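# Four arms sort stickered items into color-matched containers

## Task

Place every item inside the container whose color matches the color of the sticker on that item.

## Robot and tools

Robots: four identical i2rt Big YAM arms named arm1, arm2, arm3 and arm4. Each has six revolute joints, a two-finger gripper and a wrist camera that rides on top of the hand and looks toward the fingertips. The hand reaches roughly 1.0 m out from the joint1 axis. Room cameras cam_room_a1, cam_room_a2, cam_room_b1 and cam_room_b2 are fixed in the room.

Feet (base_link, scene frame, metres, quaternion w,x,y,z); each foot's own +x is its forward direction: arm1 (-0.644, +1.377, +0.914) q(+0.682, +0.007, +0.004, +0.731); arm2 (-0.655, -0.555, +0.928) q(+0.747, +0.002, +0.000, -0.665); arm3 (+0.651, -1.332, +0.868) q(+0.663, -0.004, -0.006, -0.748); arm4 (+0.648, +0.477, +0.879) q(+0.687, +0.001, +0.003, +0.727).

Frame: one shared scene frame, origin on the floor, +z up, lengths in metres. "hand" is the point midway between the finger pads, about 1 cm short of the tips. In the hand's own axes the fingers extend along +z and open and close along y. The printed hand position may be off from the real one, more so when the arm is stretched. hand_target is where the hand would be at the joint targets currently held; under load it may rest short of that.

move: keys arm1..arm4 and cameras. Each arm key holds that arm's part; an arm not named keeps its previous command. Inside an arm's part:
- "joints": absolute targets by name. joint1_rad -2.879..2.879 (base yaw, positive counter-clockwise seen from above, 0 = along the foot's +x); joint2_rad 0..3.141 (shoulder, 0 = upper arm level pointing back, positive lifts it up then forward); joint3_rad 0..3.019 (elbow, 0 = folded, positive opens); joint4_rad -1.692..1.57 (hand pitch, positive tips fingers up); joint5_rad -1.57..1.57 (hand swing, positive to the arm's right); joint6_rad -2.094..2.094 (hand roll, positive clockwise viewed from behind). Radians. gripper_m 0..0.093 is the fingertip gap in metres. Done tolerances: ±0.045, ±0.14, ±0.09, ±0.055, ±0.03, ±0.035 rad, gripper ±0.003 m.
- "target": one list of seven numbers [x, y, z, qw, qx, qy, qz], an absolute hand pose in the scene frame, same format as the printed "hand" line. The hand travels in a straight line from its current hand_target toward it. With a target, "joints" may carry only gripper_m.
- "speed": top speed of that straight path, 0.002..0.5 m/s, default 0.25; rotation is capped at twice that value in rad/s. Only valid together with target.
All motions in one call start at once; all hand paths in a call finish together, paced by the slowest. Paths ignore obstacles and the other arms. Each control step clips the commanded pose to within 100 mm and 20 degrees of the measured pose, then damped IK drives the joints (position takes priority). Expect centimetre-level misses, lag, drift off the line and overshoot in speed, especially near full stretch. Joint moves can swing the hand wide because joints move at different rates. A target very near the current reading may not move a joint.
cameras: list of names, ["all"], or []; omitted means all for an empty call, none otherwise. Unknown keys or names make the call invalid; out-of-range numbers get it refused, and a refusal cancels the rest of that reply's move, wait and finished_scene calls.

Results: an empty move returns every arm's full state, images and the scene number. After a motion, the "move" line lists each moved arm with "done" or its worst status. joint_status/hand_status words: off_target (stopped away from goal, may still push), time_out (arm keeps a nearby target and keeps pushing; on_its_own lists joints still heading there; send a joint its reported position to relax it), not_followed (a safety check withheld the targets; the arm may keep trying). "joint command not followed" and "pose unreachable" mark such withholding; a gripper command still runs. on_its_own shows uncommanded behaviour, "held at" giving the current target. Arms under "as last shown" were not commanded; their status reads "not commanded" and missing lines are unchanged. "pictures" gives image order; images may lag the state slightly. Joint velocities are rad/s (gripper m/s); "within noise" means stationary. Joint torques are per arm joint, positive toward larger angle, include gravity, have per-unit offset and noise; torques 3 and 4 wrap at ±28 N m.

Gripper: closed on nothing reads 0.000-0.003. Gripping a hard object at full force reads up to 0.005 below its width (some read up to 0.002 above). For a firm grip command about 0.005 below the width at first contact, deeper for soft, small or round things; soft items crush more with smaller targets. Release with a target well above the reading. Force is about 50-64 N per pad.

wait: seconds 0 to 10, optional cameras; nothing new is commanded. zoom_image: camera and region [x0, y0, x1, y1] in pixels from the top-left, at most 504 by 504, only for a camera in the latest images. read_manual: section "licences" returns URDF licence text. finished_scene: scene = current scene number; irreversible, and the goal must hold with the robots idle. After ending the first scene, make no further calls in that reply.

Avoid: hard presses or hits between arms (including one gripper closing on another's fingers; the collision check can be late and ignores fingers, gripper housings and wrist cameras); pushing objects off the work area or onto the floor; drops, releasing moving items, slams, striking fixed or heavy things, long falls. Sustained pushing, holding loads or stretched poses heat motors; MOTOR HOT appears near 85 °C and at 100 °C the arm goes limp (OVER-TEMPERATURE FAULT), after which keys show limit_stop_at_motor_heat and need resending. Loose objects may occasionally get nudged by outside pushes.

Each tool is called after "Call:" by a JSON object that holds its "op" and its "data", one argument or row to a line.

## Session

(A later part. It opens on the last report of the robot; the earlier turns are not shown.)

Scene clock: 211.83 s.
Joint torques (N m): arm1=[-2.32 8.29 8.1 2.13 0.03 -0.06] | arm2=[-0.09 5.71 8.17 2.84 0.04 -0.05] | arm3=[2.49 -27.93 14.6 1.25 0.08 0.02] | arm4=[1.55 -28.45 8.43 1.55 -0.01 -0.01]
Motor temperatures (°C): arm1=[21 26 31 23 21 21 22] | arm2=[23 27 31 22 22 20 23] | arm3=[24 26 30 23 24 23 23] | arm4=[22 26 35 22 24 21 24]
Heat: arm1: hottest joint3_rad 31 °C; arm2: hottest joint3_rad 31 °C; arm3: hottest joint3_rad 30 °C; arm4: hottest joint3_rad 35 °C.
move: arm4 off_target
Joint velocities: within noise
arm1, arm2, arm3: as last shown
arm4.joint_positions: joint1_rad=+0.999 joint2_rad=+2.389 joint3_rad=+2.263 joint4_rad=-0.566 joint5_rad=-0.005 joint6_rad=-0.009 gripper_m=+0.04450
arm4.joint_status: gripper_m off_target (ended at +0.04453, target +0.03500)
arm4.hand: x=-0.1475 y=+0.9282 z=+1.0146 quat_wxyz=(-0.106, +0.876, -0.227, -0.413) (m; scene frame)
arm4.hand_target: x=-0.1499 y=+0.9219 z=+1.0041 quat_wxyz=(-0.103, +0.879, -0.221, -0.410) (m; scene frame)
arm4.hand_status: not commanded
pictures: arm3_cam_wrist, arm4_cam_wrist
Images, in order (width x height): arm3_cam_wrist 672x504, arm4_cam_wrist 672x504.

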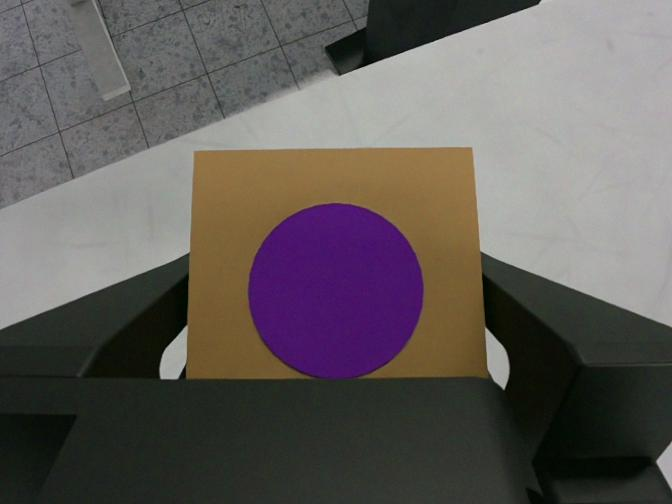

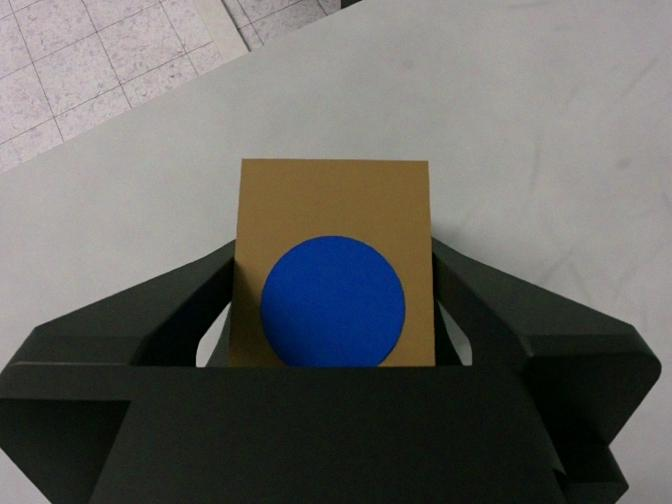

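Call:
{"op": "move", "data": {
  "arm4": {"target":[-0.14,0.918,1.12,0.1033,-0.8788,0.2215,0.4098],"speed":0.12},
  "arm3": {"target":[0.0,-1.09,1.16,0.0759,-0.8915,0.1628,0.4157],"speed":0.2}
}}

Call:
{"op": "move", "data": {
  "arm4": {"target":[0.36,0.64,1.22,0.1033,-0.8788,0.2215,0.4098],"speed":0.25},
  "arm3": {"target":[0.36,-1.22,1.22,0.0759,-0.8915,0.1628,0.4157],"speed":0.25}
}}

Call:
{"op": "move", "data": {
  "arm4": {"joints":{"joint2_rad":0.7,"joint3_rad":1.5,"joint4_rad":-1.57}},
  "arm3": {"joints":{"joint2_rad":0.7,"joint3_rad":1.5,"joint4_rad":-1.57}}
}}

Call:
{"op": "move", "data": {
  "arm4": {"joints":{"joint1_rad":0}},
  "arm3": {"joints":{"joint1_rad":0}}
}}

Call:
{"op": "move", "data": {
  "arm4": {"joints":{"joint1_rad":-1.6,"joint2_rad":1.2,"joint3_rad":1.6}},
  "arm3": {"joints":{"joint1_rad":1.69,"joint2_rad":1.2,"joint3_rad":1.6}},
  "cameras": ["arm3_cam_wrist","arm4_cam_wrist","cam_room_a1","cam_room_a2"]
}}

Scene clock: 224.27 s.
Joint torques (N m): arm1=[-2.78 8.7 8.13 2.15 0.02 -0.04] | arm2=[-0.09 5.66 8.18 2.86 0.05 -0.05] | arm3=[0.91 -20.48 9.39 2.28 -0.07 -0.12] | arm4=[0.97 -29.92 13.39 0.88 -0.07 -0.01]
Motor temperatures (°C): arm1=[21 25 31 23 21 21 22] | arm2=[23 26 31 22 22 20 23] | arm3=[24 27 32 23 24 23 24] | arm4=[22 27 35 22 24 21 25]
Heat: arm1: hottest joint3_rad 31 °C; arm2: hottest joint3_rad 31 °C; arm3: hottest joint3_rad 32 °C; arm4: hottest joint3_rad 35 °C.
move: arm3 off_target; arm4 off_target
Joint velocities: within noise
arm1, arm2: as last shown
arm3.joint_positions: joint1_rad=-1.786 joint2_rad=+1.671 joint3_rad=+1.537 joint4_rad=-0.588 joint5_rad=+0.024 joint6_rad=+0.009 gripper_m=+0.05299
arm3.joint_status: not commanded
arm3.hand: x=-0.0012 y=-1.0953 z=+1.1491 quat_wxyz=(+0.072, -0.898, +0.164, +0.403) (m; scene frame)
arm3.hand_target: x=+0.0001 y=-1.0901 z=+1.1601 quat_wxyz=(+0.076, -0.892, +0.163, +0.416) (m; scene frame)
arm3.hand_status: off_target (0.012 m and 1.7 deg from the pose sent, 0.166 m and 4.0 deg at the start)
arm4.joint_positions: joint1_rad=+0.999 joint2_rad=+2.343 joint3_rad=+2.376 joint4_rad=-0.794 joint5_rad=-0.005 joint6_rad=-0.009 gripper_m=+0.04450
arm4.joint_status: not commanded
arm4.hand: x=-0.1311 y=+0.9193 z=+1.0776 quat_wxyz=(-0.098, +0.889, -0.230, -0.383) (m; scene frame)
arm4.hand_target: x=-0.1380 y=+0.9169 z=+1.1197 quat_wxyz=(-0.103, +0.879, -0.222, -0.410) (m; scene frame)
arm4.hand_status: off_target (0.043 m and 3.5 deg from the pose sent, 0.106 m and 0.9 deg at the start)
pictures: none

Scene clock: 227.30 s.
Joint torques (N m): arm1=[-2.55 8.41 8.03 2.03 -0.01 -0.03] | arm2=[-0.09 5.66 8.2 2.8 0.04 -0.05] | arm3=[1.2 -0.97 9.28 1.37 0.13 -0.06] | arm4=[0.67 -1.26 9.48 0.98 -0.06 -0.02]
Motor temperatures (°C): arm1=[21 25 31 23 21 21 22] | arm2=[23 26 30 22 22 20 23] | arm3=[24 27 31 23 24 23 24] | arm4=[22 27 35 22 24 21 25]
Heat: arm1: hottest joint3_rad 31 °C; arm2: hottest joint3_rad 30 °C; arm3: hottest joint3_rad 31 °C; arm4: hottest joint3_rad 35 °C.
move: arm3 done; arm4 done
Joint velocities: within noise
arm1.joint_positions: joint1_rad=-2.433 joint2_rad=+0.388 joint3_rad=+1.392 joint4_rad=-1.510 joint5_rad=-0.010 joint6_rad=-0.302 gripper_m=+0.07496
arm1.joint_status: not commanded
arm1.hand: x=-0.5508 y=+1.2917 z=+1.4509 quat_wxyz=(-0.429, -0.206, -0.840, +0.261) (m; scene frame)
arm1.hand_target: x=-0.5486 y=+1.2877 z=+1.4555 quat_wxyz=(-0.429, -0.206, -0.838, +0.267) (m; scene frame)
arm1.hand_status: not commanded
arm2.joint_positions: joint1_rad=+0.711 joint2_rad=+0.393 joint3_rad=+1.392 joint4_rad=-1.509 joint5_rad=+0.002 joint6_rad=-0.376 gripper_m=+0.08794
arm2.joint_status: not commanded
arm2.hand: x=-0.5673 y=-0.6395 z=+1.4664 quat_wxyz=(-0.429, -0.158, -0.848, +0.268) (m; scene frame)
arm2.hand_target: x=-0.5667 y=-0.6421 z=+1.4710 quat_wxyz=(-0.429, -0.156, -0.846, +0.276) (m; scene frame)
arm2.hand_status: not commanded
arm3.joint_positions: joint1_rad=-1.786 joint2_rad=+0.614 joint3_rad=+0.905 joint4_rad=-0.975 joint5_rad=+0.026 joint6_rad=+0.009 gripper_m=+0.05299
arm3.joint_status: not commanded
arm3.hand: x=+0.3598 y=-1.2200 z=+1.2229 quat_wxyz=(+0.075, -0.890, +0.163, +0.420) (m; scene frame)
arm3.hand_target: x=+0.3600 y=-1.2200 z=+1.2200 quat_wxyz=(+0.076, -0.892, +0.163, +0.416) (m; scene frame)
arm3.hand_status: done (0.003 m and 0.5 deg from the pose sent, 0.389 m and 1.7 deg at the start)
arm4.joint_positions: joint1_rad=+0.999 joint2_rad=+0.667 joint3_rad=+0.881 joint4_rad=-0.903 joint5_rad=-0.008 joint6_rad=-0.009 gripper_m=+0.04450
arm4.joint_status: not commanded
arm4.hand: x=+0.3609 y=+0.6408 z=+1.2216 quat_wxyz=(-0.105, +0.875, -0.226, -0.415) (m; scene frame)
arm4.hand_target: x=+0.3600 y=+0.6400 z=+1.2201 quat_wxyz=(-0.103, +0.879, -0.221, -0.410) (m; scene frame)
arm4.hand_status: done (0.002 m and 0.9 deg from the pose sent, 0.583 m and 3.5 deg at the start)
pictures: none

Scene clock: 228.80 s.
Joint torques (N m): arm1=[-2.55 9.05 8.08 2.15 0.02 -0.02] | arm2=[-0.15 5.66 8.16 2.82 0.04 -0.06] | arm3=[1.32 0.97 10.26 1.2 0.13 -0.08] | arm4=[0.73 1.67 9.25 0.85 -0.03 -0.05]
Motor temperatures (°C): arm1=[21 25 31 23 21 21 22] | arm2=[23 26 30 22 22 20 23] | arm3=[24 27 32 23 24 23 24] | arm4=[22 27 35 22 24 21 25]
Heat: arm1: hottest joint3_rad 31 °C; arm2: hottest joint3_rad 30 °C; arm3: hottest joint3_rad 32 °C; arm4: hottest joint3_rad 35 °C.
move: arm3 done; arm4 done
Joint velocities: within noise
arm1, arm2: as last shown
arm3.joint_positions: joint1_rad=-1.786 joint2_rad=+0.697 joint3_rad=+1.467 joint4_rad=-1.566 joint5_rad=+0.026 joint6_rad=+0.009 gripper_m=+0.05299
arm3.joint_status: all done
arm3.hand: x=+0.4416 y=-1.2465 z=+1.3807 quat_wxyz=(+0.067, -0.912, +0.166, +0.369) (m; scene frame)
arm3.hand_target: x=+0.4443 y=-1.2470 z=+1.3940 quat_wxyz=(+0.070, -0.907, +0.165, +0.381) (m; scene frame)
arm3.hand_status: not commanded
arm4.joint_positions: joint1_rad=+0.999 joint2_rad=+0.693 joint3_rad=+1.469 joint4_rad=-1.561 joint5_rad=-0.008 joint6_rad=-0.009 gripper_m=+0.04450
arm4.joint_status: all done
arm4.hand: x=+0.4565 y=+0.5878 z=+1.3964 quat_wxyz=(-0.093, +0.894, -0.231, -0.372) (m; scene frame)
arm4.hand_target: x=+0.4578 y=+0.5859 z=+1.4075 quat_wxyz=(-0.095, +0.892, -0.225, -0.379) (m; scene frame)
arm4.hand_status: not commanded
pictures: none

Scene clock: 230.70 s.
Joint torques (N m): arm1=[-2.9 9.05 8.09 2.02 0.05 -0.06] | arm2=[-0.15 5.71 8.2 2.81 0.05 -0.05] | arm3=[2.02 1.38 10.18 1.2 0.04 -0.06] | arm4=[0.5 1.61 9.31 0.81 0.02 0]
Motor temperatures (°C): arm1=[21 25 31 23 21 21 22] | arm2=[23 26 30 22 22 20 23] | arm3=[24 27 31 23 24 23 24] | arm4=[22 27 35 22 24 21 25]
Heat: arm1: hottest joint3_rad 31 °C; arm2: hottest joint3_rad 30 °C; arm3: hottest joint3_rad 31 °C; arm4: hottest joint3_rad 35 °C.
move: arm3 done; arm4 done
Joint velocities: within noise
arm1, arm2: as last shown
arm3.joint_positions: joint1_rad=-0.012 joint2_rad=+0.697 joint3_rad=+1.467 joint4_rad=-1.566 joint5_rad=+0.028 joint6_rad=+0.009 gripper_m=+0.05296
arm3.joint_status: all done
arm3.hand: x=+0.6157 y=-1.5447 z=+1.3850 quat_wxyz=(-0.246, -0.701, -0.601, +0.296) (m; scene frame)
arm3.hand_target: x=+0.6184 y=-1.5421 z=+1.3983 quat_wxyz=(-0.255, -0.694, -0.602, +0.303) (m; scene frame)
arm3.hand_status: not commanded
arm4.joint_positions: joint1_rad=+0.003 joint2_rad=+0.693 joint3_rad=+1.469 joint4_rad=-1.561 joint5_rad=-0.010 joint6_rad=-0.009 gripper_m=+0.04448
arm4.joint_status: all done
arm4.hand: x=+0.6357 y=+0.7008 z=+1.3952 quat_wxyz=(-0.257, +0.677, -0.630, -0.281) (m; scene frame)
arm4.hand_target: x=+0.6364 y=+0.6989 z=+1.4062 quat_wxyz=(-0.264, +0.676, -0.626, -0.285) (m; scene frame)
arm4.hand_status: not commanded
pictures: none

Scene clock: 232.53 s.
Joint torques (N m): arm1=[-2.78 8.23 7.91 2.19 0.04 -0.06] | arm2=[-0.09 5.77 8.17 2.82 0.06 -0.05] | arm3=[1.49 -9.41 10.25 0.68 0.16 -0.06] | arm4=[1.08 -9.88 10.14 0.38 0.02 -0.04]
Motor temperatures (°C): arm1=[21 25 31 23 21 21 22] | arm2=[23 26 30 22 22 20 23] | arm3=[24 27 31 23 24 23 24] | arm4=[22 27 35 22 24 21 25]
Heat: arm1: hottest joint3_rad 31 °C; arm2: hottest joint3_rad 30 °C; arm3: hottest joint3_rad 31 °C; arm4: hottest joint3_rad 35 °C.
move: arm3 done; arm4 done
Joint velocities: within noise
arm1, arm2: as last shown
arm3.joint_positions: joint1_rad=+1.685 joint2_rad=+1.204 joint3_rad=+1.582 joint4_rad=-1.568 joint5_rad=+0.026 joint6_rad=+0.008 gripper_m=+0.05294
arm3.joint_status: all done
arm3.hand: x=+1.0470 y=-1.3335 z=+1.2874 quat_wxyz=(-0.190, -0.008, -0.982, +0.019) (m; scene frame)
arm3.hand_target: x=+1.0470 y=-1.3317 z=+1.2964 quat_wxyz=(-0.200, -0.006, -0.980, +0.020) (m; scene frame)
arm3.hand_status: not commanded
arm4.joint_positions: joint1_rad=-1.603 joint2_rad=+1.209 joint3_rad=+1.574 joint4_rad=-1.566 joint5_rad=-0.011 joint6_rad=-0.009 gripper_m=+0.04445
arm4.joint_status: all done
arm4.hand: x=+1.0473 y=+0.4897 z=+1.2909 quat_wxyz=(-0.181, +0.017, -0.983, -0.005) (m; scene frame)
arm4.hand_target: x=+1.0461 y=+0.4912 z=+1.3055 quat_wxyz=(-0.196, +0.023, -0.980, -0.005) (m; scene frame)
arm4.hand_status: not commanded
pictures: arm3_cam_wrist, arm4_cam_wrist, cam_room_a1, cam_room_a2
Images, in order (width x height): arm3_cam_wrist 672x504, arm4_cam_wrist 672x504, cam_room_a1 672x504, cam_room_a2 672x504.

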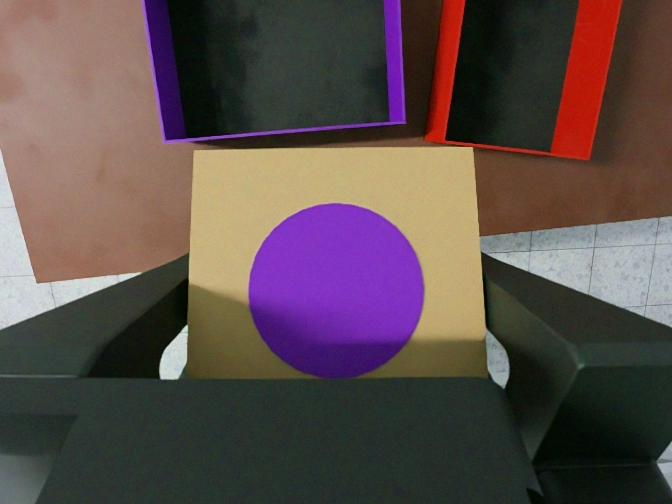

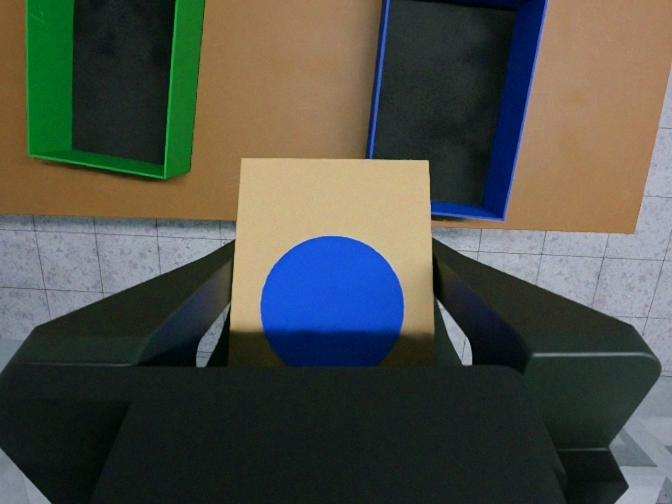

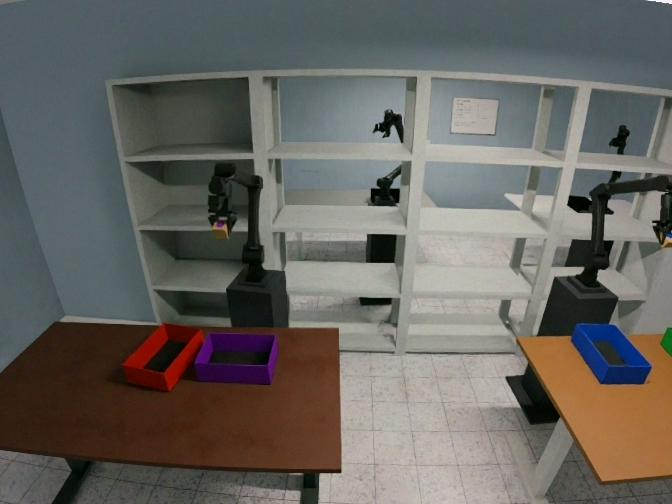

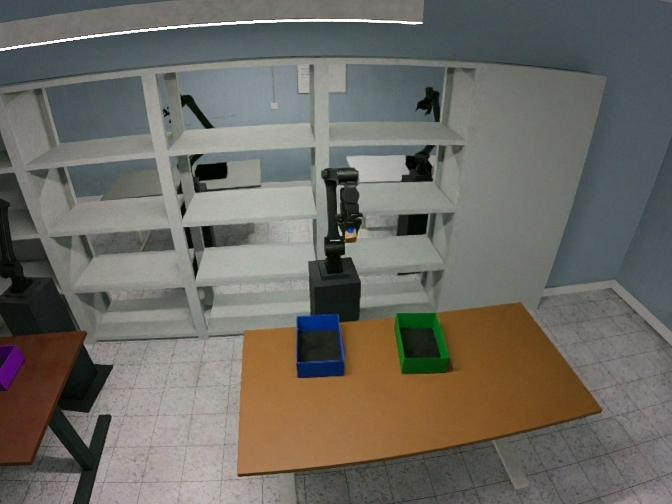

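Call:
{"op": "move", "data": {
  "arm4": {"target":[1.115,0.327,0.95,0.378,0.1445,0.9125,-0.0599],"speed":0.25},
  "arm3": {"target":[1.18,-1.25,0.95,0.341,-0.0738,0.9368,0.0268],"speed":0.25},
  "cameras": ["arm3_cam_wrist","arm4_cam_wrist","cam_room_a1","cam_room_a2"]
}}

Scene clock: 262.03 s.
Joint torques (N m): arm1=[-2.55 9.05 8.1 2.18 0.05 -0.04] | arm2=[-0.03 5.54 8.18 2.81 0.05 -0.05] | arm3=[2.02 -14.68 7.77 2 -0.05 -0.11] | arm4=[0.67 -11.16 7.31 1.85 0.13 0.16]
Motor temperatures (°C): arm1=[21 25 31 23 21 21 22] | arm2=[23 26 30 22 22 20 23] | arm3=[24 26 32 23 24 23 24] | arm4=[22 25 34 22 24 21 26]
Heat: arm1: hottest joint3_rad 31 °C; arm2: hottest joint3_rad 30 °C; arm3: hottest joint3_rad 32 °C; arm4: hottest joint3_rad 34 °C.
move: arm3 off_target; arm4 off_target
Joint velocities: within noise
arm1, arm2: as last shown
arm3.joint_positions: joint1_rad=+1.825 joint2_rad=+1.548 joint3_rad=+0.861 joint4_rad=-0.217 joint5_rad=-0.015 joint6_rad=+0.007 gripper_m=+0.05294
arm3.joint_status: not commanded
arm3.hand: x=+1.1756 y=-1.2578 z=+0.9404 quat_wxyz=(-0.326, +0.064, -0.943, -0.024) (m; scene frame)
arm3.hand_target: x=+1.1798 y=-1.2500 z=+0.9500 quat_wxyz=(-0.341, +0.074, -0.937, -0.027) (m; scene frame)
arm3.hand_status: off_target (0.013 m and 2.2 deg from the pose sent, 0.372 m and 21.1 deg at the start)
arm4.joint_positions: joint1_rad=-1.936 joint2_rad=+1.447 joint3_rad=+0.661 joint4_rad=-0.028 joint5_rad=-0.004 joint6_rad=-0.009 gripper_m=+0.04444
arm4.joint_status: not commanded
arm4.hand: x=+1.1082 y=+0.3308 z=+0.9418 quat_wxyz=(-0.364, -0.137, -0.920, +0.059) (m; scene frame)
arm4.hand_target: x=+1.1148 y=+0.3270 z=+0.9501 quat_wxyz=(-0.378, -0.144, -0.913, +0.060) (m; scene frame)
arm4.hand_status: off_target (0.011 m and 2.0 deg from the pose sent, 0.384 m and 31.3 deg at the start)
pictures: arm3_cam_wrist, arm4_cam_wrist, cam_room_a1, cam_room_a2
Images, in order (width x height): arm3_cam_wrist 672x504, arm4_cam_wrist 672x504, cam_room_a1 672x504, cam_room_a2 672x504.

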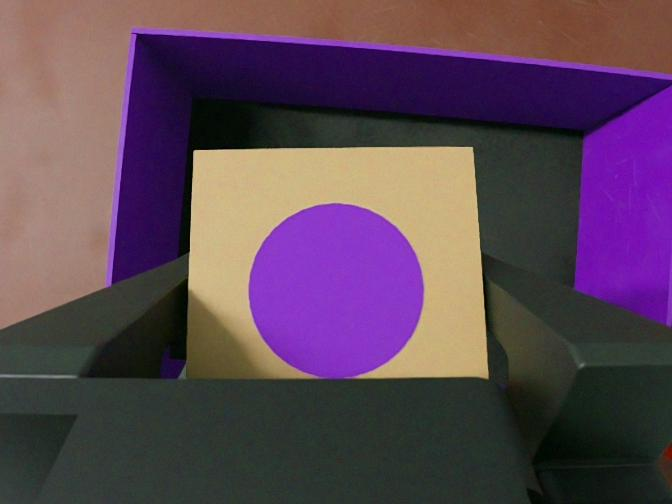

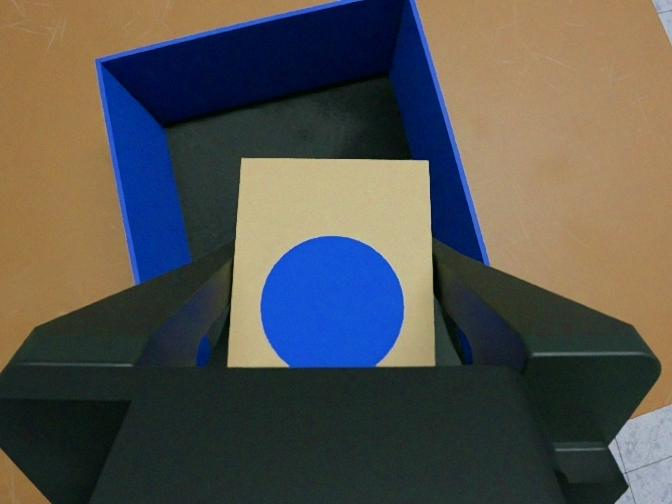

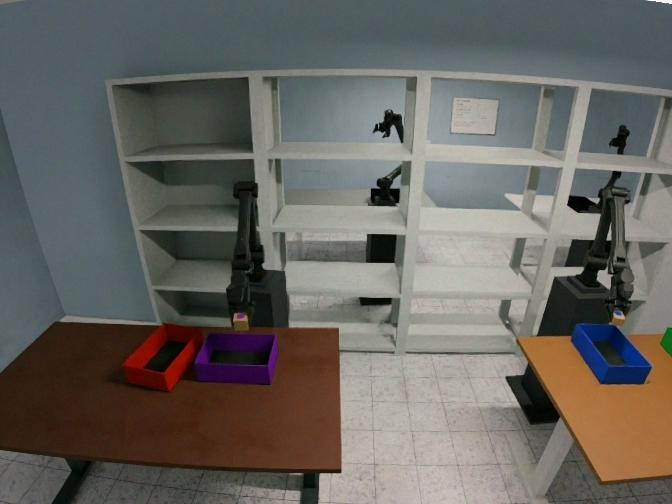

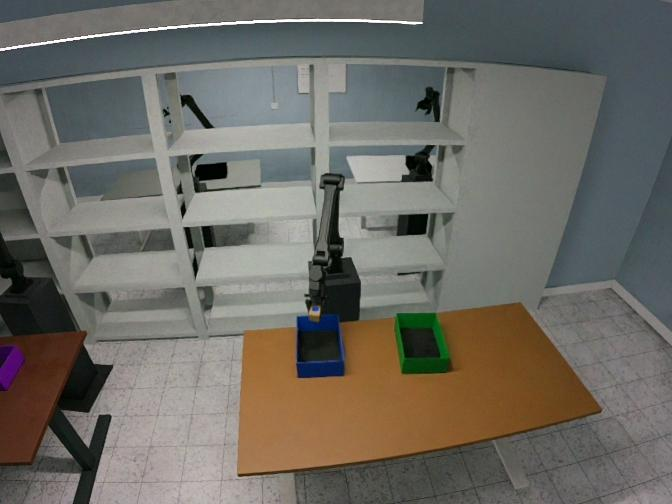

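Call:
{"op": "move", "data": {
  "arm4": {"target":[1.122,0.343,0.84,0.378,0.1445,0.9125,-0.0599],"speed":0.15},
  "arm3": {"target":[1.178,-1.288,0.85,0.341,-0.0738,0.9368,0.0268],"speed":0.15},
  "cameras": ["arm3_cam_wrist","arm4_cam_wrist"]
}}

Scene clock: 273.80 s.
Joint torques (N m): arm1=[-2.37 8.64 8.17 2.04 0.03 -0.03] | arm2=[0.03 5.77 8.17 2.81 0.05 -0.06] | arm3=[0.38 -14.62 5.67 2.03 -0.12 -0.13] | arm4=[0.97 -12.34 4.44 1.73 0.26 0.21]
Motor temperatures (°C): arm1=[21 25 31 23 21 21 21] | arm2=[23 26 30 22 22 20 23] | arm3=[24 25 30 23 24 23 24] | arm4=[22 24 33 22 24 21 26]
Heat: arm1: hottest joint3_rad 31 °C; arm2: hottest joint3_rad 30 °C; arm3: hottest joint3_rad 30 °C; arm4: hottest joint3_rad 33 °C.
move: arm3 done; arm4 done
Joint velocities: within noise
arm1, arm2: as last shown
arm3.joint_positions: joint1_rad=+1.763 joint2_rad=+1.754 joint3_rad=+0.774 joint4_rad=+0.089 joint5_rad=-0.070 joint6_rad=-0.057 gripper_m=+0.05294
arm3.joint_status: not commanded
arm3.hand: x=+1.1746 y=-1.2827 z=+0.8479 quat_wxyz=(-0.333, +0.075, -0.940, -0.029) (m; scene frame)
arm3.hand_target: x=+1.1780 y=-1.2880 z=+0.8502 quat_wxyz=(-0.341, +0.074, -0.937, -0.027) (m; scene frame)
arm3.hand_status: done (0.007 m and 1.0 deg from the pose sent, 0.095 m and 2.2 deg at the start)
arm4.joint_positions: joint1_rad=-1.897 joint2_rad=+1.766 joint3_rad=+0.611 joint4_rad=+0.357 joint5_rad=+0.029 joint6_rad=+0.025 gripper_m=+0.04444
arm4.joint_status: not commanded
arm4.hand: x=+1.1179 y=+0.3416 z=+0.8393 quat_wxyz=(-0.371, -0.140, -0.916, +0.061) (m; scene frame)
arm4.hand_target: x=+1.1219 y=+0.3429 z=+0.8401 quat_wxyz=(-0.378, -0.145, -0.913, +0.060) (m; scene frame)
arm4.hand_status: done (0.004 m and 1.1 deg from the pose sent, 0.104 m and 2.0 deg at the start)
pictures: arm3_cam_wrist, arm4_cam_wrist
Images, in order (width x height): arm3_cam_wrist 672x504, arm4_cam_wrist 672x504.

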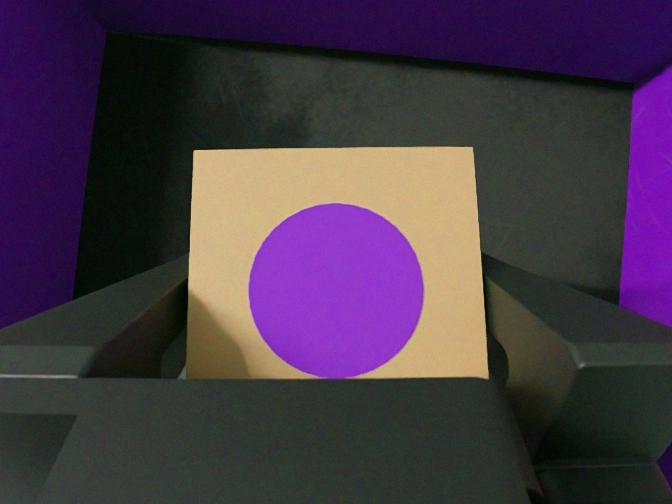

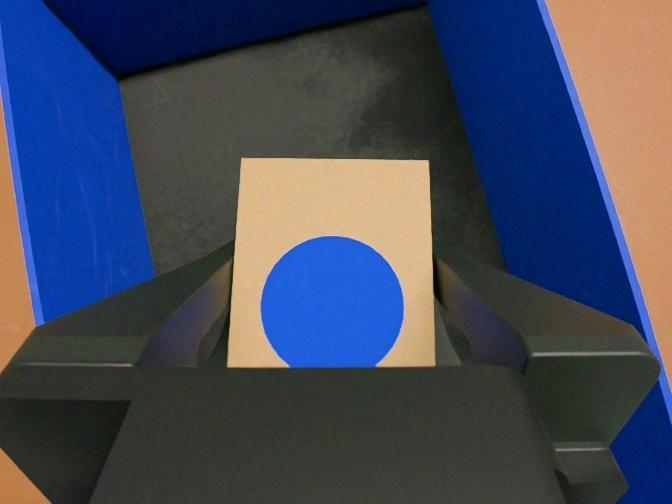

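Call:
{"op": "move", "data": {
  "arm4": {"target":[1.122,0.343,0.765,0.378,0.1445,0.9125,-0.0599],"speed":0.1},
  "arm3": {"target":[1.178,-1.288,0.778,0.341,-0.0738,0.9368,0.0268],"speed":0.1}
}}

Call:
{"op": "move", "data": {
  "arm4": {"target":[1.122,0.343,0.75,0.378,0.1445,0.9125,-0.0599],"speed":0.05},
  "arm3": {"target":[1.178,-1.288,0.760,0.341,-0.0738,0.9368,0.0268],"speed":0.05},
  "cameras": ["arm3_cam_wrist","arm4_cam_wrist"]
}}

Scene clock: 280.07 s.
Joint torques (N m): arm1=[-3.02 9.11 7.98 2.13 0.03 -0.04] | arm2=[-0.15 5.71 8.17 2.82 0.04 -0.05] | arm3=[0.38 -14.04 4.37 1.83 0.09 -0.12] | arm4=[1.14 -13.33 3.69 1.78 0.23 0.18]
Motor temperatures (°C): arm1=[21 25 31 23 21 21 21] | arm2=[23 26 30 22 22 20 23] | arm3=[24 25 30 23 24 23 24] | arm4=[22 25 32 22 24 21 26]
Heat: arm1: hottest joint3_rad 31 °C; arm2: hottest joint3_rad 30 °C; arm3: hottest joint3_rad 30 °C; arm4: hottest joint3_rad 32 °C.
move: arm3 done; arm4 off_target
Joint velocities: within noise
arm1, arm2: as last shown
arm3.joint_positions: joint1_rad=+1.763 joint2_rad=+1.940 joint3_rad=+0.768 joint4_rad=+0.304 joint5_rad=-0.074 joint6_rad=-0.056 gripper_m=+0.05294
arm3.joint_status: not commanded
arm3.hand: x=+1.1790 y=-1.2825 z=+0.7858 quat_wxyz=(-0.344, +0.075, -0.936, -0.031) (m; scene frame)
arm3.hand_target: x=+1.1778 y=-1.2880 z=+0.7781 quat_wxyz=(-0.341, +0.074, -0.937, -0.027) (m; scene frame)
arm3.hand_status: done (0.010 m and 0.6 deg from the pose sent, 0.070 m and 1.0 deg at the start)
arm4.joint_positions: joint1_rad=-1.897 joint2_rad=+2.023 joint3_rad=+0.615 joint4_rad=+0.596 joint5_rad=+0.029 joint6_rad=+0.026 gripper_m=+0.04444
arm4.joint_status: not commanded
arm4.hand: x=+1.1095 y=+0.3435 z=+0.7620 quat_wxyz=(-0.364, -0.141, -0.919, +0.060) (m; scene frame)
arm4.hand_target: x=+1.1218 y=+0.3430 z=+0.7653 quat_wxyz=(-0.378, -0.145, -0.913, +0.060) (m; scene frame)
arm4.hand_status: off_target (0.013 m and 1.8 deg from the pose sent, 0.074 m and 1.1 deg at the start)
pictures: none

Scene clock: 281.17 s.
Joint torques (N m): arm1=[-2.96 9.23 7.97 2.02 0 -0.06] | arm2=[-0.15 5.66 8.17 2.82 0.04 -0.05] | arm3=[0.38 -14.8 4.31 1.46 0.05 -0.12] | arm4=[1.14 -13.16 3.37 1.94 0.25 0.2]
Motor temperatures (°C): arm1=[21 25 30 23 21 21 21] | arm2=[23 26 30 22 22 20 23] | arm3=[24 25 30 23 24 23 24] | arm4=[22 24 32 22 24 21 26]
Heat: arm1: hottest joint3_rad 30 °C; arm2: hottest joint3_rad 30 °C; arm3: hottest joint3_rad 30 °C; arm4: hottest joint3_rad 32 °C.
move: arm3 done; arm4 off_target
Joint velocities: within noise
arm1, arm2: as last shown
arm3.joint_positions: joint1_rad=+1.763 joint2_rad=+2.001 joint3_rad=+0.769 joint4_rad=+0.361 joint5_rad=-0.073 joint6_rad=-0.054 gripper_m=+0.05294
arm3.joint_status: not commanded
arm3.hand: x=+1.1768 y=-1.2832 z=+0.7643 quat_wxyz=(-0.342, +0.074, -0.936, -0.031) (m; scene frame)
arm3.hand_target: x=+1.1778 y=-1.2881 z=+0.7600 quat_wxyz=(-0.341, +0.074, -0.937, -0.027) (m; scene frame)
arm3.hand_status: done (0.007 m and 0.5 deg from the pose sent, 0.026 m and 0.6 deg at the start)
arm4.joint_positions: joint1_rad=-1.897 joint2_rad=+2.069 joint3_rad=+0.626 joint4_rad=+0.637 joint5_rad=+0.029 joint6_rad=+0.026 gripper_m=+0.04444
arm4.joint_status: not commanded
arm4.hand: x=+1.1112 y=+0.3430 z=+0.7502 quat_wxyz=(-0.367, -0.141, -0.918, +0.061) (m; scene frame)
arm4.hand_target: x=+1.1218 y=+0.3431 z=+0.7502 quat_wxyz=(-0.378, -0.144, -0.913, +0.060) (m; scene frame)
arm4.hand_status: off_target (0.011 m and 1.5 deg from the pose sent, 0.017 m and 1.8 deg at the start)
pictures: arm3_cam_wrist, arm4_cam_wrist
Images, in order (width x height): arm3_cam_wrist 672x504, arm4_cam_wrist 672x504.

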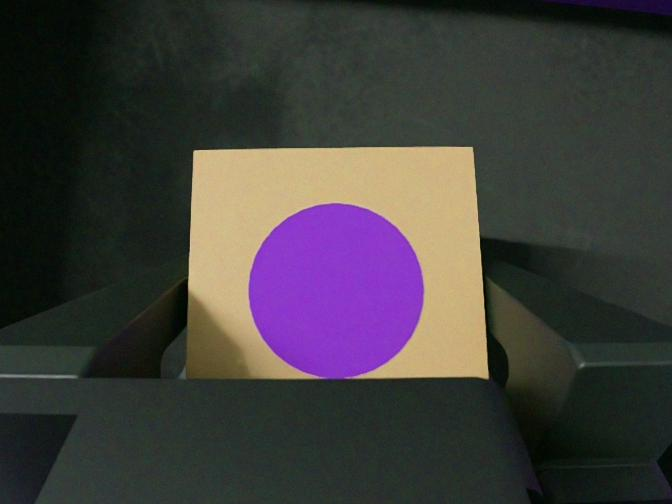

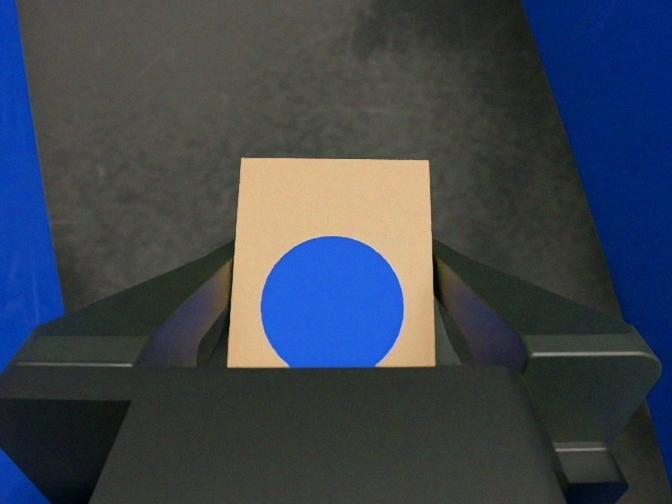

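Call:
{"op": "move", "data": {
  "arm4": {"target":[1.122,0.343,0.735,0.378,0.1445,0.9125,-0.0599],"speed":0.04},
  "arm3": {"target":[1.178,-1.288,0.745,0.341,-0.0738,0.9368,0.0268],"speed":0.04}
}}

Call:
{"op": "move", "data": {
  "arm4": {"target":[1.122,0.343,0.722,0.378,0.1445,0.9125,-0.0599],"speed":0.04},
  "arm3": {"target":[1.178,-1.288,0.732,0.341,-0.0738,0.9368,0.0268],"speed":0.04}
}}

Scene clock: 286.23 s.
Joint torques (N m): arm1=[-2.61 8.76 8.06 2.15 0.02 -0.02] | arm2=[-0.09 5.66 8.2 2.81 0.05 -0.05] | arm3=[0.5 -13.39 4.14 1.5 0.07 -0.14] | arm4=[1.38 -13.04 2.93 1.94 0.25 0.16]
Motor temperatures (°C): arm1=[21 25 30 23 21 21 21] | arm2=[23 26 30 22 22 20 23] | arm3=[24 25 29 23 24 23 25] | arm4=[22 24 31 22 24 21 26]
Heat: arm1: hottest joint3_rad 30 °C; arm2: hottest joint3_rad 30 °C; arm3: hottest joint3_rad 29 °C; arm4: hottest joint3_rad 31 °C.
move: arm3 off_target; arm4 done
Joint velocities: within noise
arm1.joint_positions: joint1_rad=-2.433 joint2_rad=+0.388 joint3_rad=+1.392 joint4_rad=-1.510 joint5_rad=-0.010 joint6_rad=-0.302 gripper_m=+0.07496
arm1.joint_status: not commanded
arm1.hand: x=-0.5508 y=+1.2917 z=+1.4509 quat_wxyz=(-0.429, -0.206, -0.840, +0.261) (m; scene frame)
arm1.hand_target: x=-0.5486 y=+1.2877 z=+1.4555 quat_wxyz=(-0.429, -0.206, -0.838, +0.267) (m; scene frame)
arm1.hand_status: not commanded
arm2.joint_positions: joint1_rad=+0.711 joint2_rad=+0.393 joint3_rad=+1.392 joint4_rad=-1.509 joint5_rad=+0.002 joint6_rad=-0.376 gripper_m=+0.08794
arm2.joint_status: not commanded
arm2.hand: x=-0.5673 y=-0.6395 z=+1.4664 quat_wxyz=(-0.429, -0.158, -0.848, +0.268) (m; scene frame)
arm2.hand_target: x=-0.5667 y=-0.6421 z=+1.4710 quat_wxyz=(-0.429, -0.156, -0.846, +0.276) (m; scene frame)
arm2.hand_status: not commanded
arm3.joint_positions: joint1_rad=+1.763 joint2_rad=+2.025 joint3_rad=+0.776 joint4_rad=+0.399 joint5_rad=-0.073 joint6_rad=-0.054 gripper_m=+0.05294
arm3.joint_status: not commanded
arm3.hand: x=+1.1821 y=-1.2829 z=+0.7599 quat_wxyz=(-0.352, +0.074, -0.933, -0.031) (m; scene frame)
arm3.hand_target: x=+1.1776 y=-1.2880 z=+0.7454 quat_wxyz=(-0.341, +0.074, -0.937, -0.027) (m; scene frame)
arm3.hand_status: off_target (0.016 m and 1.4 deg from the pose sent, 0.020 m and 0.5 deg at the start)
arm4.joint_positions: joint1_rad=-1.897 joint2_rad=+2.116 joint3_rad=+0.642 joint4_rad=+0.679 joint5_rad=+0.030 joint6_rad=+0.026 gripper_m=+0.04444
arm4.joint_status: not commanded
arm4.hand: x=+1.1148 y=+0.3418 z=+0.7390 quat_wxyz=(-0.372, -0.141, -0.916, +0.061) (m; scene frame)
arm4.hand_target: x=+1.1219 y=+0.3430 z=+0.7352 quat_wxyz=(-0.378, -0.144, -0.913, +0.060) (m; scene frame)
arm4.hand_status: done (0.008 m and 0.9 deg from the pose sent, 0.019 m and 1.5 deg at the start)
pictures: none

Scene clock: 287.20 s.
Joint torques (N m): arm1=[-2.37 8.82 8.1 2.09 0.01 -0.02] | arm2=[-0.03 5.71 8.2 2.8 0.05 -0.05] | arm3=[0.5 -12.81 3.38 1.39 0.08 -0.12] | arm4=[1.26 -11.99 2.51 1.35 0.24 0.19]
Motor temperatures (°C): arm1=[21 25 30 23 21 21 21] | arm2=[23 26 30 22 22 20 23] | arm3=[24 25 29 23 24 23 25] | arm4=[22 24 31 22 24 21 26]
Heat: arm1: hottest joint3_rad 30 °C; arm2: hottest joint3_rad 30 °C; arm3: hottest joint3_rad 29 °C; arm4: hottest joint3_rad 31 °C.
move: arm3 off_target; arm4 off_target
Joint velocities: within noise
arm1, arm2: as last shown
arm3.joint_positions: joint1_rad=+1.763 joint2_rad=+2.055 joint3_rad=+0.790 joint4_rad=+0.434 joint5_rad=-0.073 joint6_rad=-0.054 gripper_m=+0.05294
arm3.joint_status: not commanded
arm3.hand: x=+1.1892 y=-1.2824 z=+0.7545 quat_wxyz=(-0.361, +0.074, -0.929, -0.031) (m; scene frame)
arm3.hand_target: x=+1.1772 y=-1.2879 z=+0.7330 quat_wxyz=(-0.341, +0.074, -0.937, -0.027) (m; scene frame)
arm3.hand_status: off_target (0.026 m and 2.5 deg from the pose sent, 0.029 m and 1.4 deg at the start)
arm4.joint_positions: joint1_rad=-1.897 joint2_rad=+2.144 joint3_rad=+0.660 joint4_rad=+0.725 joint5_rad=+0.030 joint6_rad=+0.027 gripper_m=+0.04444
arm4.joint_status: not commanded
arm4.hand: x=+1.1248 y=+0.3390 z=+0.7378 quat_wxyz=(-0.388, -0.141, -0.909, +0.063) (m; scene frame)
arm4.hand_target: x=+1.1215 y=+0.3430 z=+0.7225 quat_wxyz=(-0.378, -0.145, -0.913, +0.060) (m; scene frame)
arm4.hand_status: off_target (0.016 m and 1.4 deg from the pose sent, 0.018 m and 0.9 deg at the start)
pictures: none

Call:
{"op": "move", "data": {
  "arm4": {"joints":{"gripper_m":0.07}},
  "arm3": {"joints":{"gripper_m":0.088}}
}}

Call:
{"op": "move", "data": {
  "arm4": {"target":[1.112,0.343,0.95,0.378,0.1445,0.9125,-0.0599],"speed":0.15},
  "arm3": {"target":[1.173,-1.288,0.95,0.341,-0.0738,0.9368,0.0268],"speed":0.15},
  "cameras": ["arm3_cam_wrist","arm4_cam_wrist","cam_room_a1","cam_room_a2"]
}}

Scene clock: 293.57 s.
Joint torques (N m): arm1=[-2.32 8.53 7.9 2.15 0.04 -0.06] | arm2=[-0.09 5.6 8.2 2.8 0.05 -0.06] | arm3=[0.62 -12.92 3.38 1.35 0.07 -0.13] | arm4=[1.38 -12.28 2.37 1.29 0.24 0.15]
Motor temperatures (°C): arm1=[21 25 30 23 21 21 21] | arm2=[23 25 30 22 22 20 23] | arm3=[24 25 29 23 24 23 25] | arm4=[22 24 30 22 24 21 26]
Heat: arm1: hottest joint3_rad 30 °C; arm2: hottest joint3_rad 30 °C; arm3: hottest joint3_rad 29 °C; arm4: hottest joint3_rad 30 °C.
move: arm3 done; arm4 done
Joint velocities: within noise
arm1, arm2: as last shown
arm3.joint_positions: joint1_rad=+1.763 joint2_rad=+2.055 joint3_rad=+0.790 joint4_rad=+0.434 joint5_rad=-0.073 joint6_rad=-0.054 gripper_m=+0.08796
arm3.joint_status: all done
arm3.hand: x=+1.1893 y=-1.2824 z=+0.7546 quat_wxyz=(-0.361, +0.074, -0.929, -0.031) (m; scene frame)
arm3.hand_target: x=+1.1772 y=-1.2879 z=+0.7330 quat_wxyz=(-0.341, +0.074, -0.937, -0.027) (m; scene frame)
arm3.hand_status: not commanded
arm4.joint_positions: joint1_rad=-1.893 joint2_rad=+2.148 joint3_rad=+0.661 joint4_rad=+0.728 joint5_rad=+0.030 joint6_rad=+0.027 gripper_m=+0.06991
arm4.joint_status: all done
arm4.hand: x=+1.1255 y=+0.3407 z=+0.7367 quat_wxyz=(-0.388, -0.139, -0.909, +0.063) (m; scene frame)
arm4.hand_target: x=+1.1215 y=+0.3430 z=+0.7225 quat_wxyz=(-0.378, -0.144, -0.913, +0.060) (m; scene frame)
arm4.hand_status: not commanded
pictures: none

Scene clock: 295.77 s.
Joint torques (N m): arm1=[-2.2 8.59 7.98 2.11 0.05 0] | arm2=[0.09 5.71 8.18 2.82 0.04 -0.05] | arm3=[0.09 -12.98 10.73 0.92 -0.07 -0.12] | arm4=[0.32 -10.52 9.31 0.79 -0.04 0.09]
Motor temperatures (°C): arm1=[21 25 30 23 21 21 21] | arm2=[23 25 30 22 22 20 23] | arm3=[24 25 29 23 24 23 24] | arm4=[22 24 30 22 24 21 26]
Heat: arm1: hottest joint3_rad 30 °C; arm2: hottest joint3_rad 30 °C; arm3: hottest joint3_rad 29 °C; arm4: hottest joint3_rad 30 °C.
move: arm3 off_target; arm4 off_target
Joint velocities: within noise
arm1, arm2: as last shown
arm3.joint_positions: joint1_rad=+1.763 joint2_rad=+1.513 joint3_rad=+0.792 joint4_rad=-0.188 joint5_rad=-0.073 joint6_rad=-0.060 gripper_m=+0.08796
arm3.joint_status: not commanded
arm3.hand: x=+1.1555 y=-1.2826 z=+0.9323 quat_wxyz=(-0.324, +0.076, -0.942, -0.030) (m; scene frame)
arm3.hand_target: x=+1.1721 y=-1.2882 z=+0.9502 quat_wxyz=(-0.341, +0.074, -0.937, -0.027) (m; scene frame)
arm3.hand_status: off_target (0.025 m and 2.1 deg from the pose sent, 0.196 m and 2.5 deg at the start)
arm4.joint_positions: joint1_rad=-1.893 joint2_rad=+1.427 joint3_rad=+0.610 joint4_rad=+0.004 joint5_rad=+0.030 joint6_rad=+0.027 gripper_m=+0.06991
arm4.joint_status: not commanded
arm4.hand: x=+1.0969 y=+0.3494 z=+0.9337 quat_wxyz=(-0.364, -0.140, -0.919, +0.060) (m; scene frame)
arm4.hand_target: x=+1.1112 y=+0.3431 z=+0.9503 quat_wxyz=(-0.378, -0.144, -0.912, +0.060) (m; scene frame)
arm4.hand_status: off_target (0.023 m and 1.9 deg from the pose sent, 0.214 m and 1.4 deg at the start)
pictures: arm3_cam_wrist, arm4_cam_wrist, cam_room_a1, cam_room_a2
Images, in order (width x height): arm3_cam_wrist 672x504, arm4_cam_wrist 672x504, cam_room_a1 672x504, cam_room_a2 672x504.

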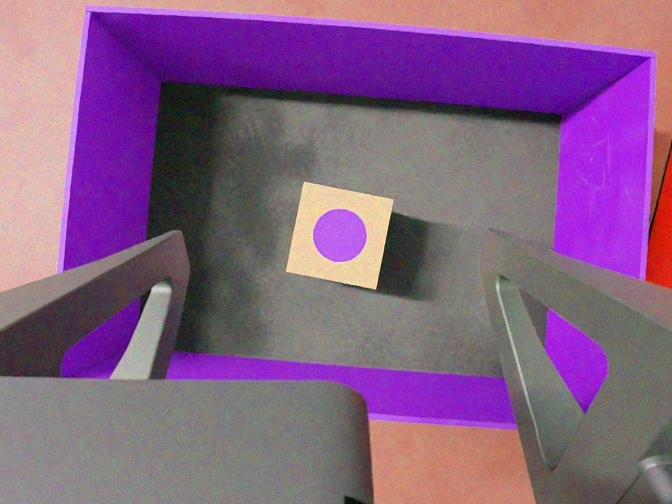

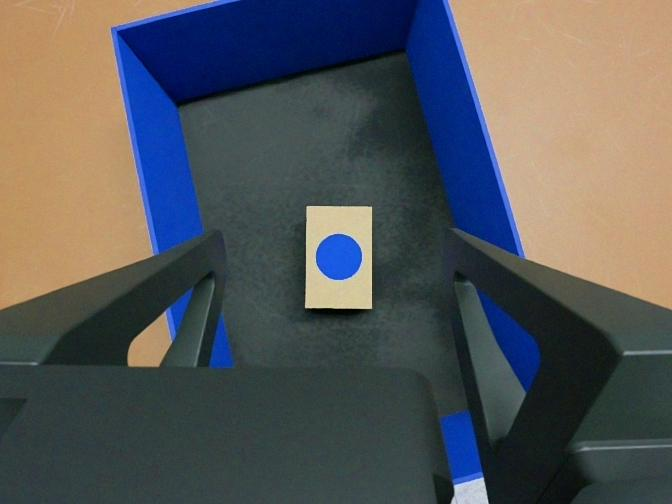

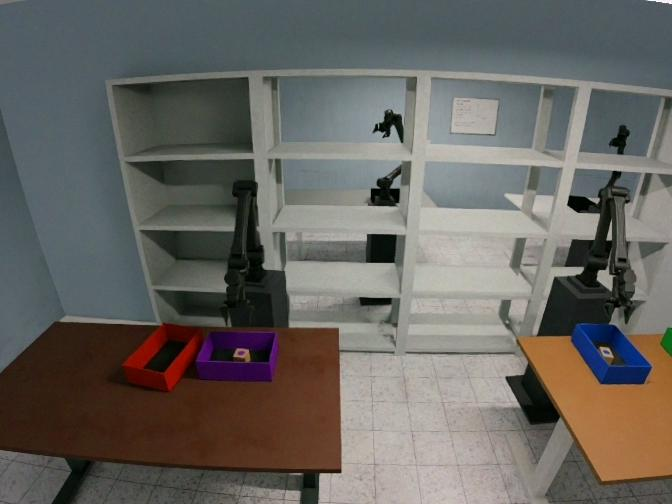

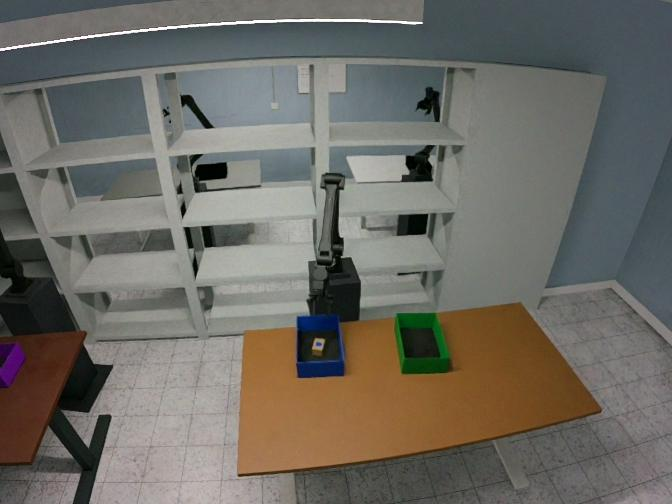

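Call:
{"op": "wait", "data": {
  "seconds": 0,
  "cameras": ["cam_room_b1","cam_room_b2"]
}}

Scene clock: 298.20 s.
Joint torques (N m): arm1=[-2.73 8.53 7.99 2.09 0.04 0] | arm2=[-0.09 5.71 8.18 2.8 0.05 -0.05] | arm3=[0.03 -13.04 10.71 0.92 -0.07 -0.12] | arm4=[-0.09 -10.93 9.32 0.87 -0.01 0.12]
Motor temperatures (°C): arm1=[21 25 30 23 21 21 21] | arm2=[23 25 30 22 22 20 23] | arm3=[24 25 29 23 24 23 24] | arm4=[22 24 30 22 24 21 26]
Heat: arm1: hottest joint3_rad 30 °C; arm2: hottest joint3_rad 30 °C; arm3: hottest joint3_rad 29 °C; arm4: hottest joint3_rad 30 °C.
Joint velocities: within noise
arm1.joint_positions: joint1_rad=-2.433 joint2_rad=+0.388 joint3_rad=+1.392 joint4_rad=-1.510 joint5_rad=-0.010 joint6_rad=-0.302 gripper_m=+0.07496
arm1.joint_status: not commanded
arm1.hand: x=-0.5508 y=+1.2917 z=+1.4509 quat_wxyz=(-0.429, -0.206, -0.840, +0.261) (m; scene frame)
arm1.hand_target: x=-0.5486 y=+1.2877 z=+1.4555 quat_wxyz=(-0.429, -0.206, -0.838, +0.267) (m; scene frame)
arm1.hand_status: not commanded
arm2.joint_positions: joint1_rad=+0.711 joint2_rad=+0.393 joint3_rad=+1.392 joint4_rad=-1.509 joint5_rad=+0.002 joint6_rad=-0.376 gripper_m=+0.08794
arm2.joint_status: not commanded
arm2.hand: x=-0.5673 y=-0.6395 z=+1.4664 quat_wxyz=(-0.429, -0.158, -0.848, +0.268) (m; scene frame)
arm2.hand_target: x=-0.5667 y=-0.6421 z=+1.4710 quat_wxyz=(-0.429, -0.156, -0.846, +0.276) (m; scene frame)
arm2.hand_status: not commanded
arm3.joint_positions: joint1_rad=+1.763 joint2_rad=+1.513 joint3_rad=+0.792 joint4_rad=-0.188 joint5_rad=-0.073 joint6_rad=-0.060 gripper_m=+0.08796
arm3.joint_status: not commanded
arm3.hand: x=+1.1555 y=-1.2826 z=+0.9323 quat_wxyz=(-0.324, +0.076, -0.942, -0.030) (m; scene frame)
arm3.hand_target: x=+1.1721 y=-1.2882 z=+0.9502 quat_wxyz=(-0.341, +0.074, -0.937, -0.027) (m; scene frame)
arm3.hand_status: off_target (0.025 m and 2.1 deg from the pose sent, 0.196 m and 2.5 deg at the start)
arm4.joint_positions: joint1_rad=-1.893 joint2_rad=+1.427 joint3_rad=+0.610 joint4_rad=+0.004 joint5_rad=+0.030 joint6_rad=+0.027 gripper_m=+0.06991
arm4.joint_status: not commanded
arm4.hand: x=+1.0969 y=+0.3494 z=+0.9337 quat_wxyz=(-0.364, -0.140, -0.919, +0.060) (m; scene frame)
arm4.hand_target: x=+1.1112 y=+0.3431 z=+0.9503 quat_wxyz=(-0.378, -0.144, -0.912, +0.060) (m; scene frame)
arm4.hand_status: off_target (0.023 m and 1.9 deg from the pose sent, 0.214 m and 1.4 deg at the start)
pictures: cam_room_b1, cam_room_b2
Images, in order (width x height): cam_room_b1 672x504, cam_room_b2 672x504.

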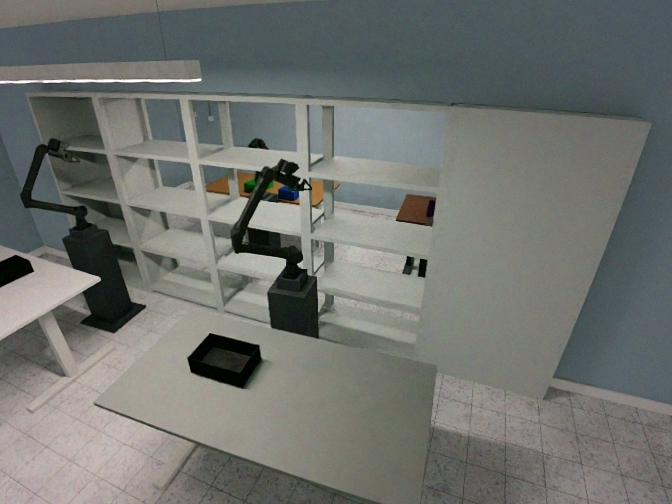

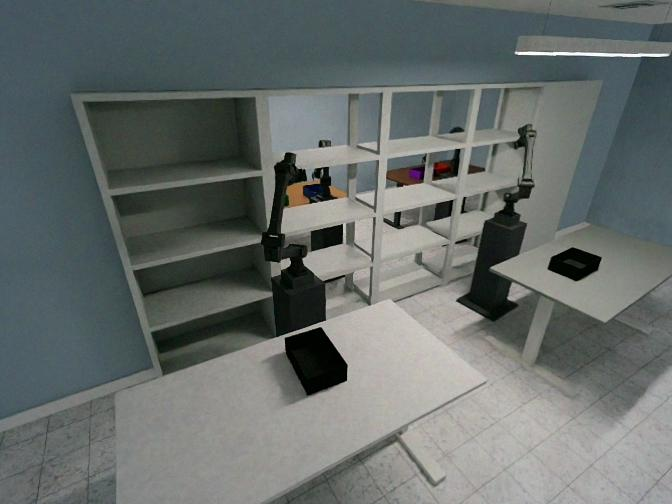

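Call:
{"op": "finished_scene", "data": {
  "scene": 2
}}

The scene is finished: the task was done.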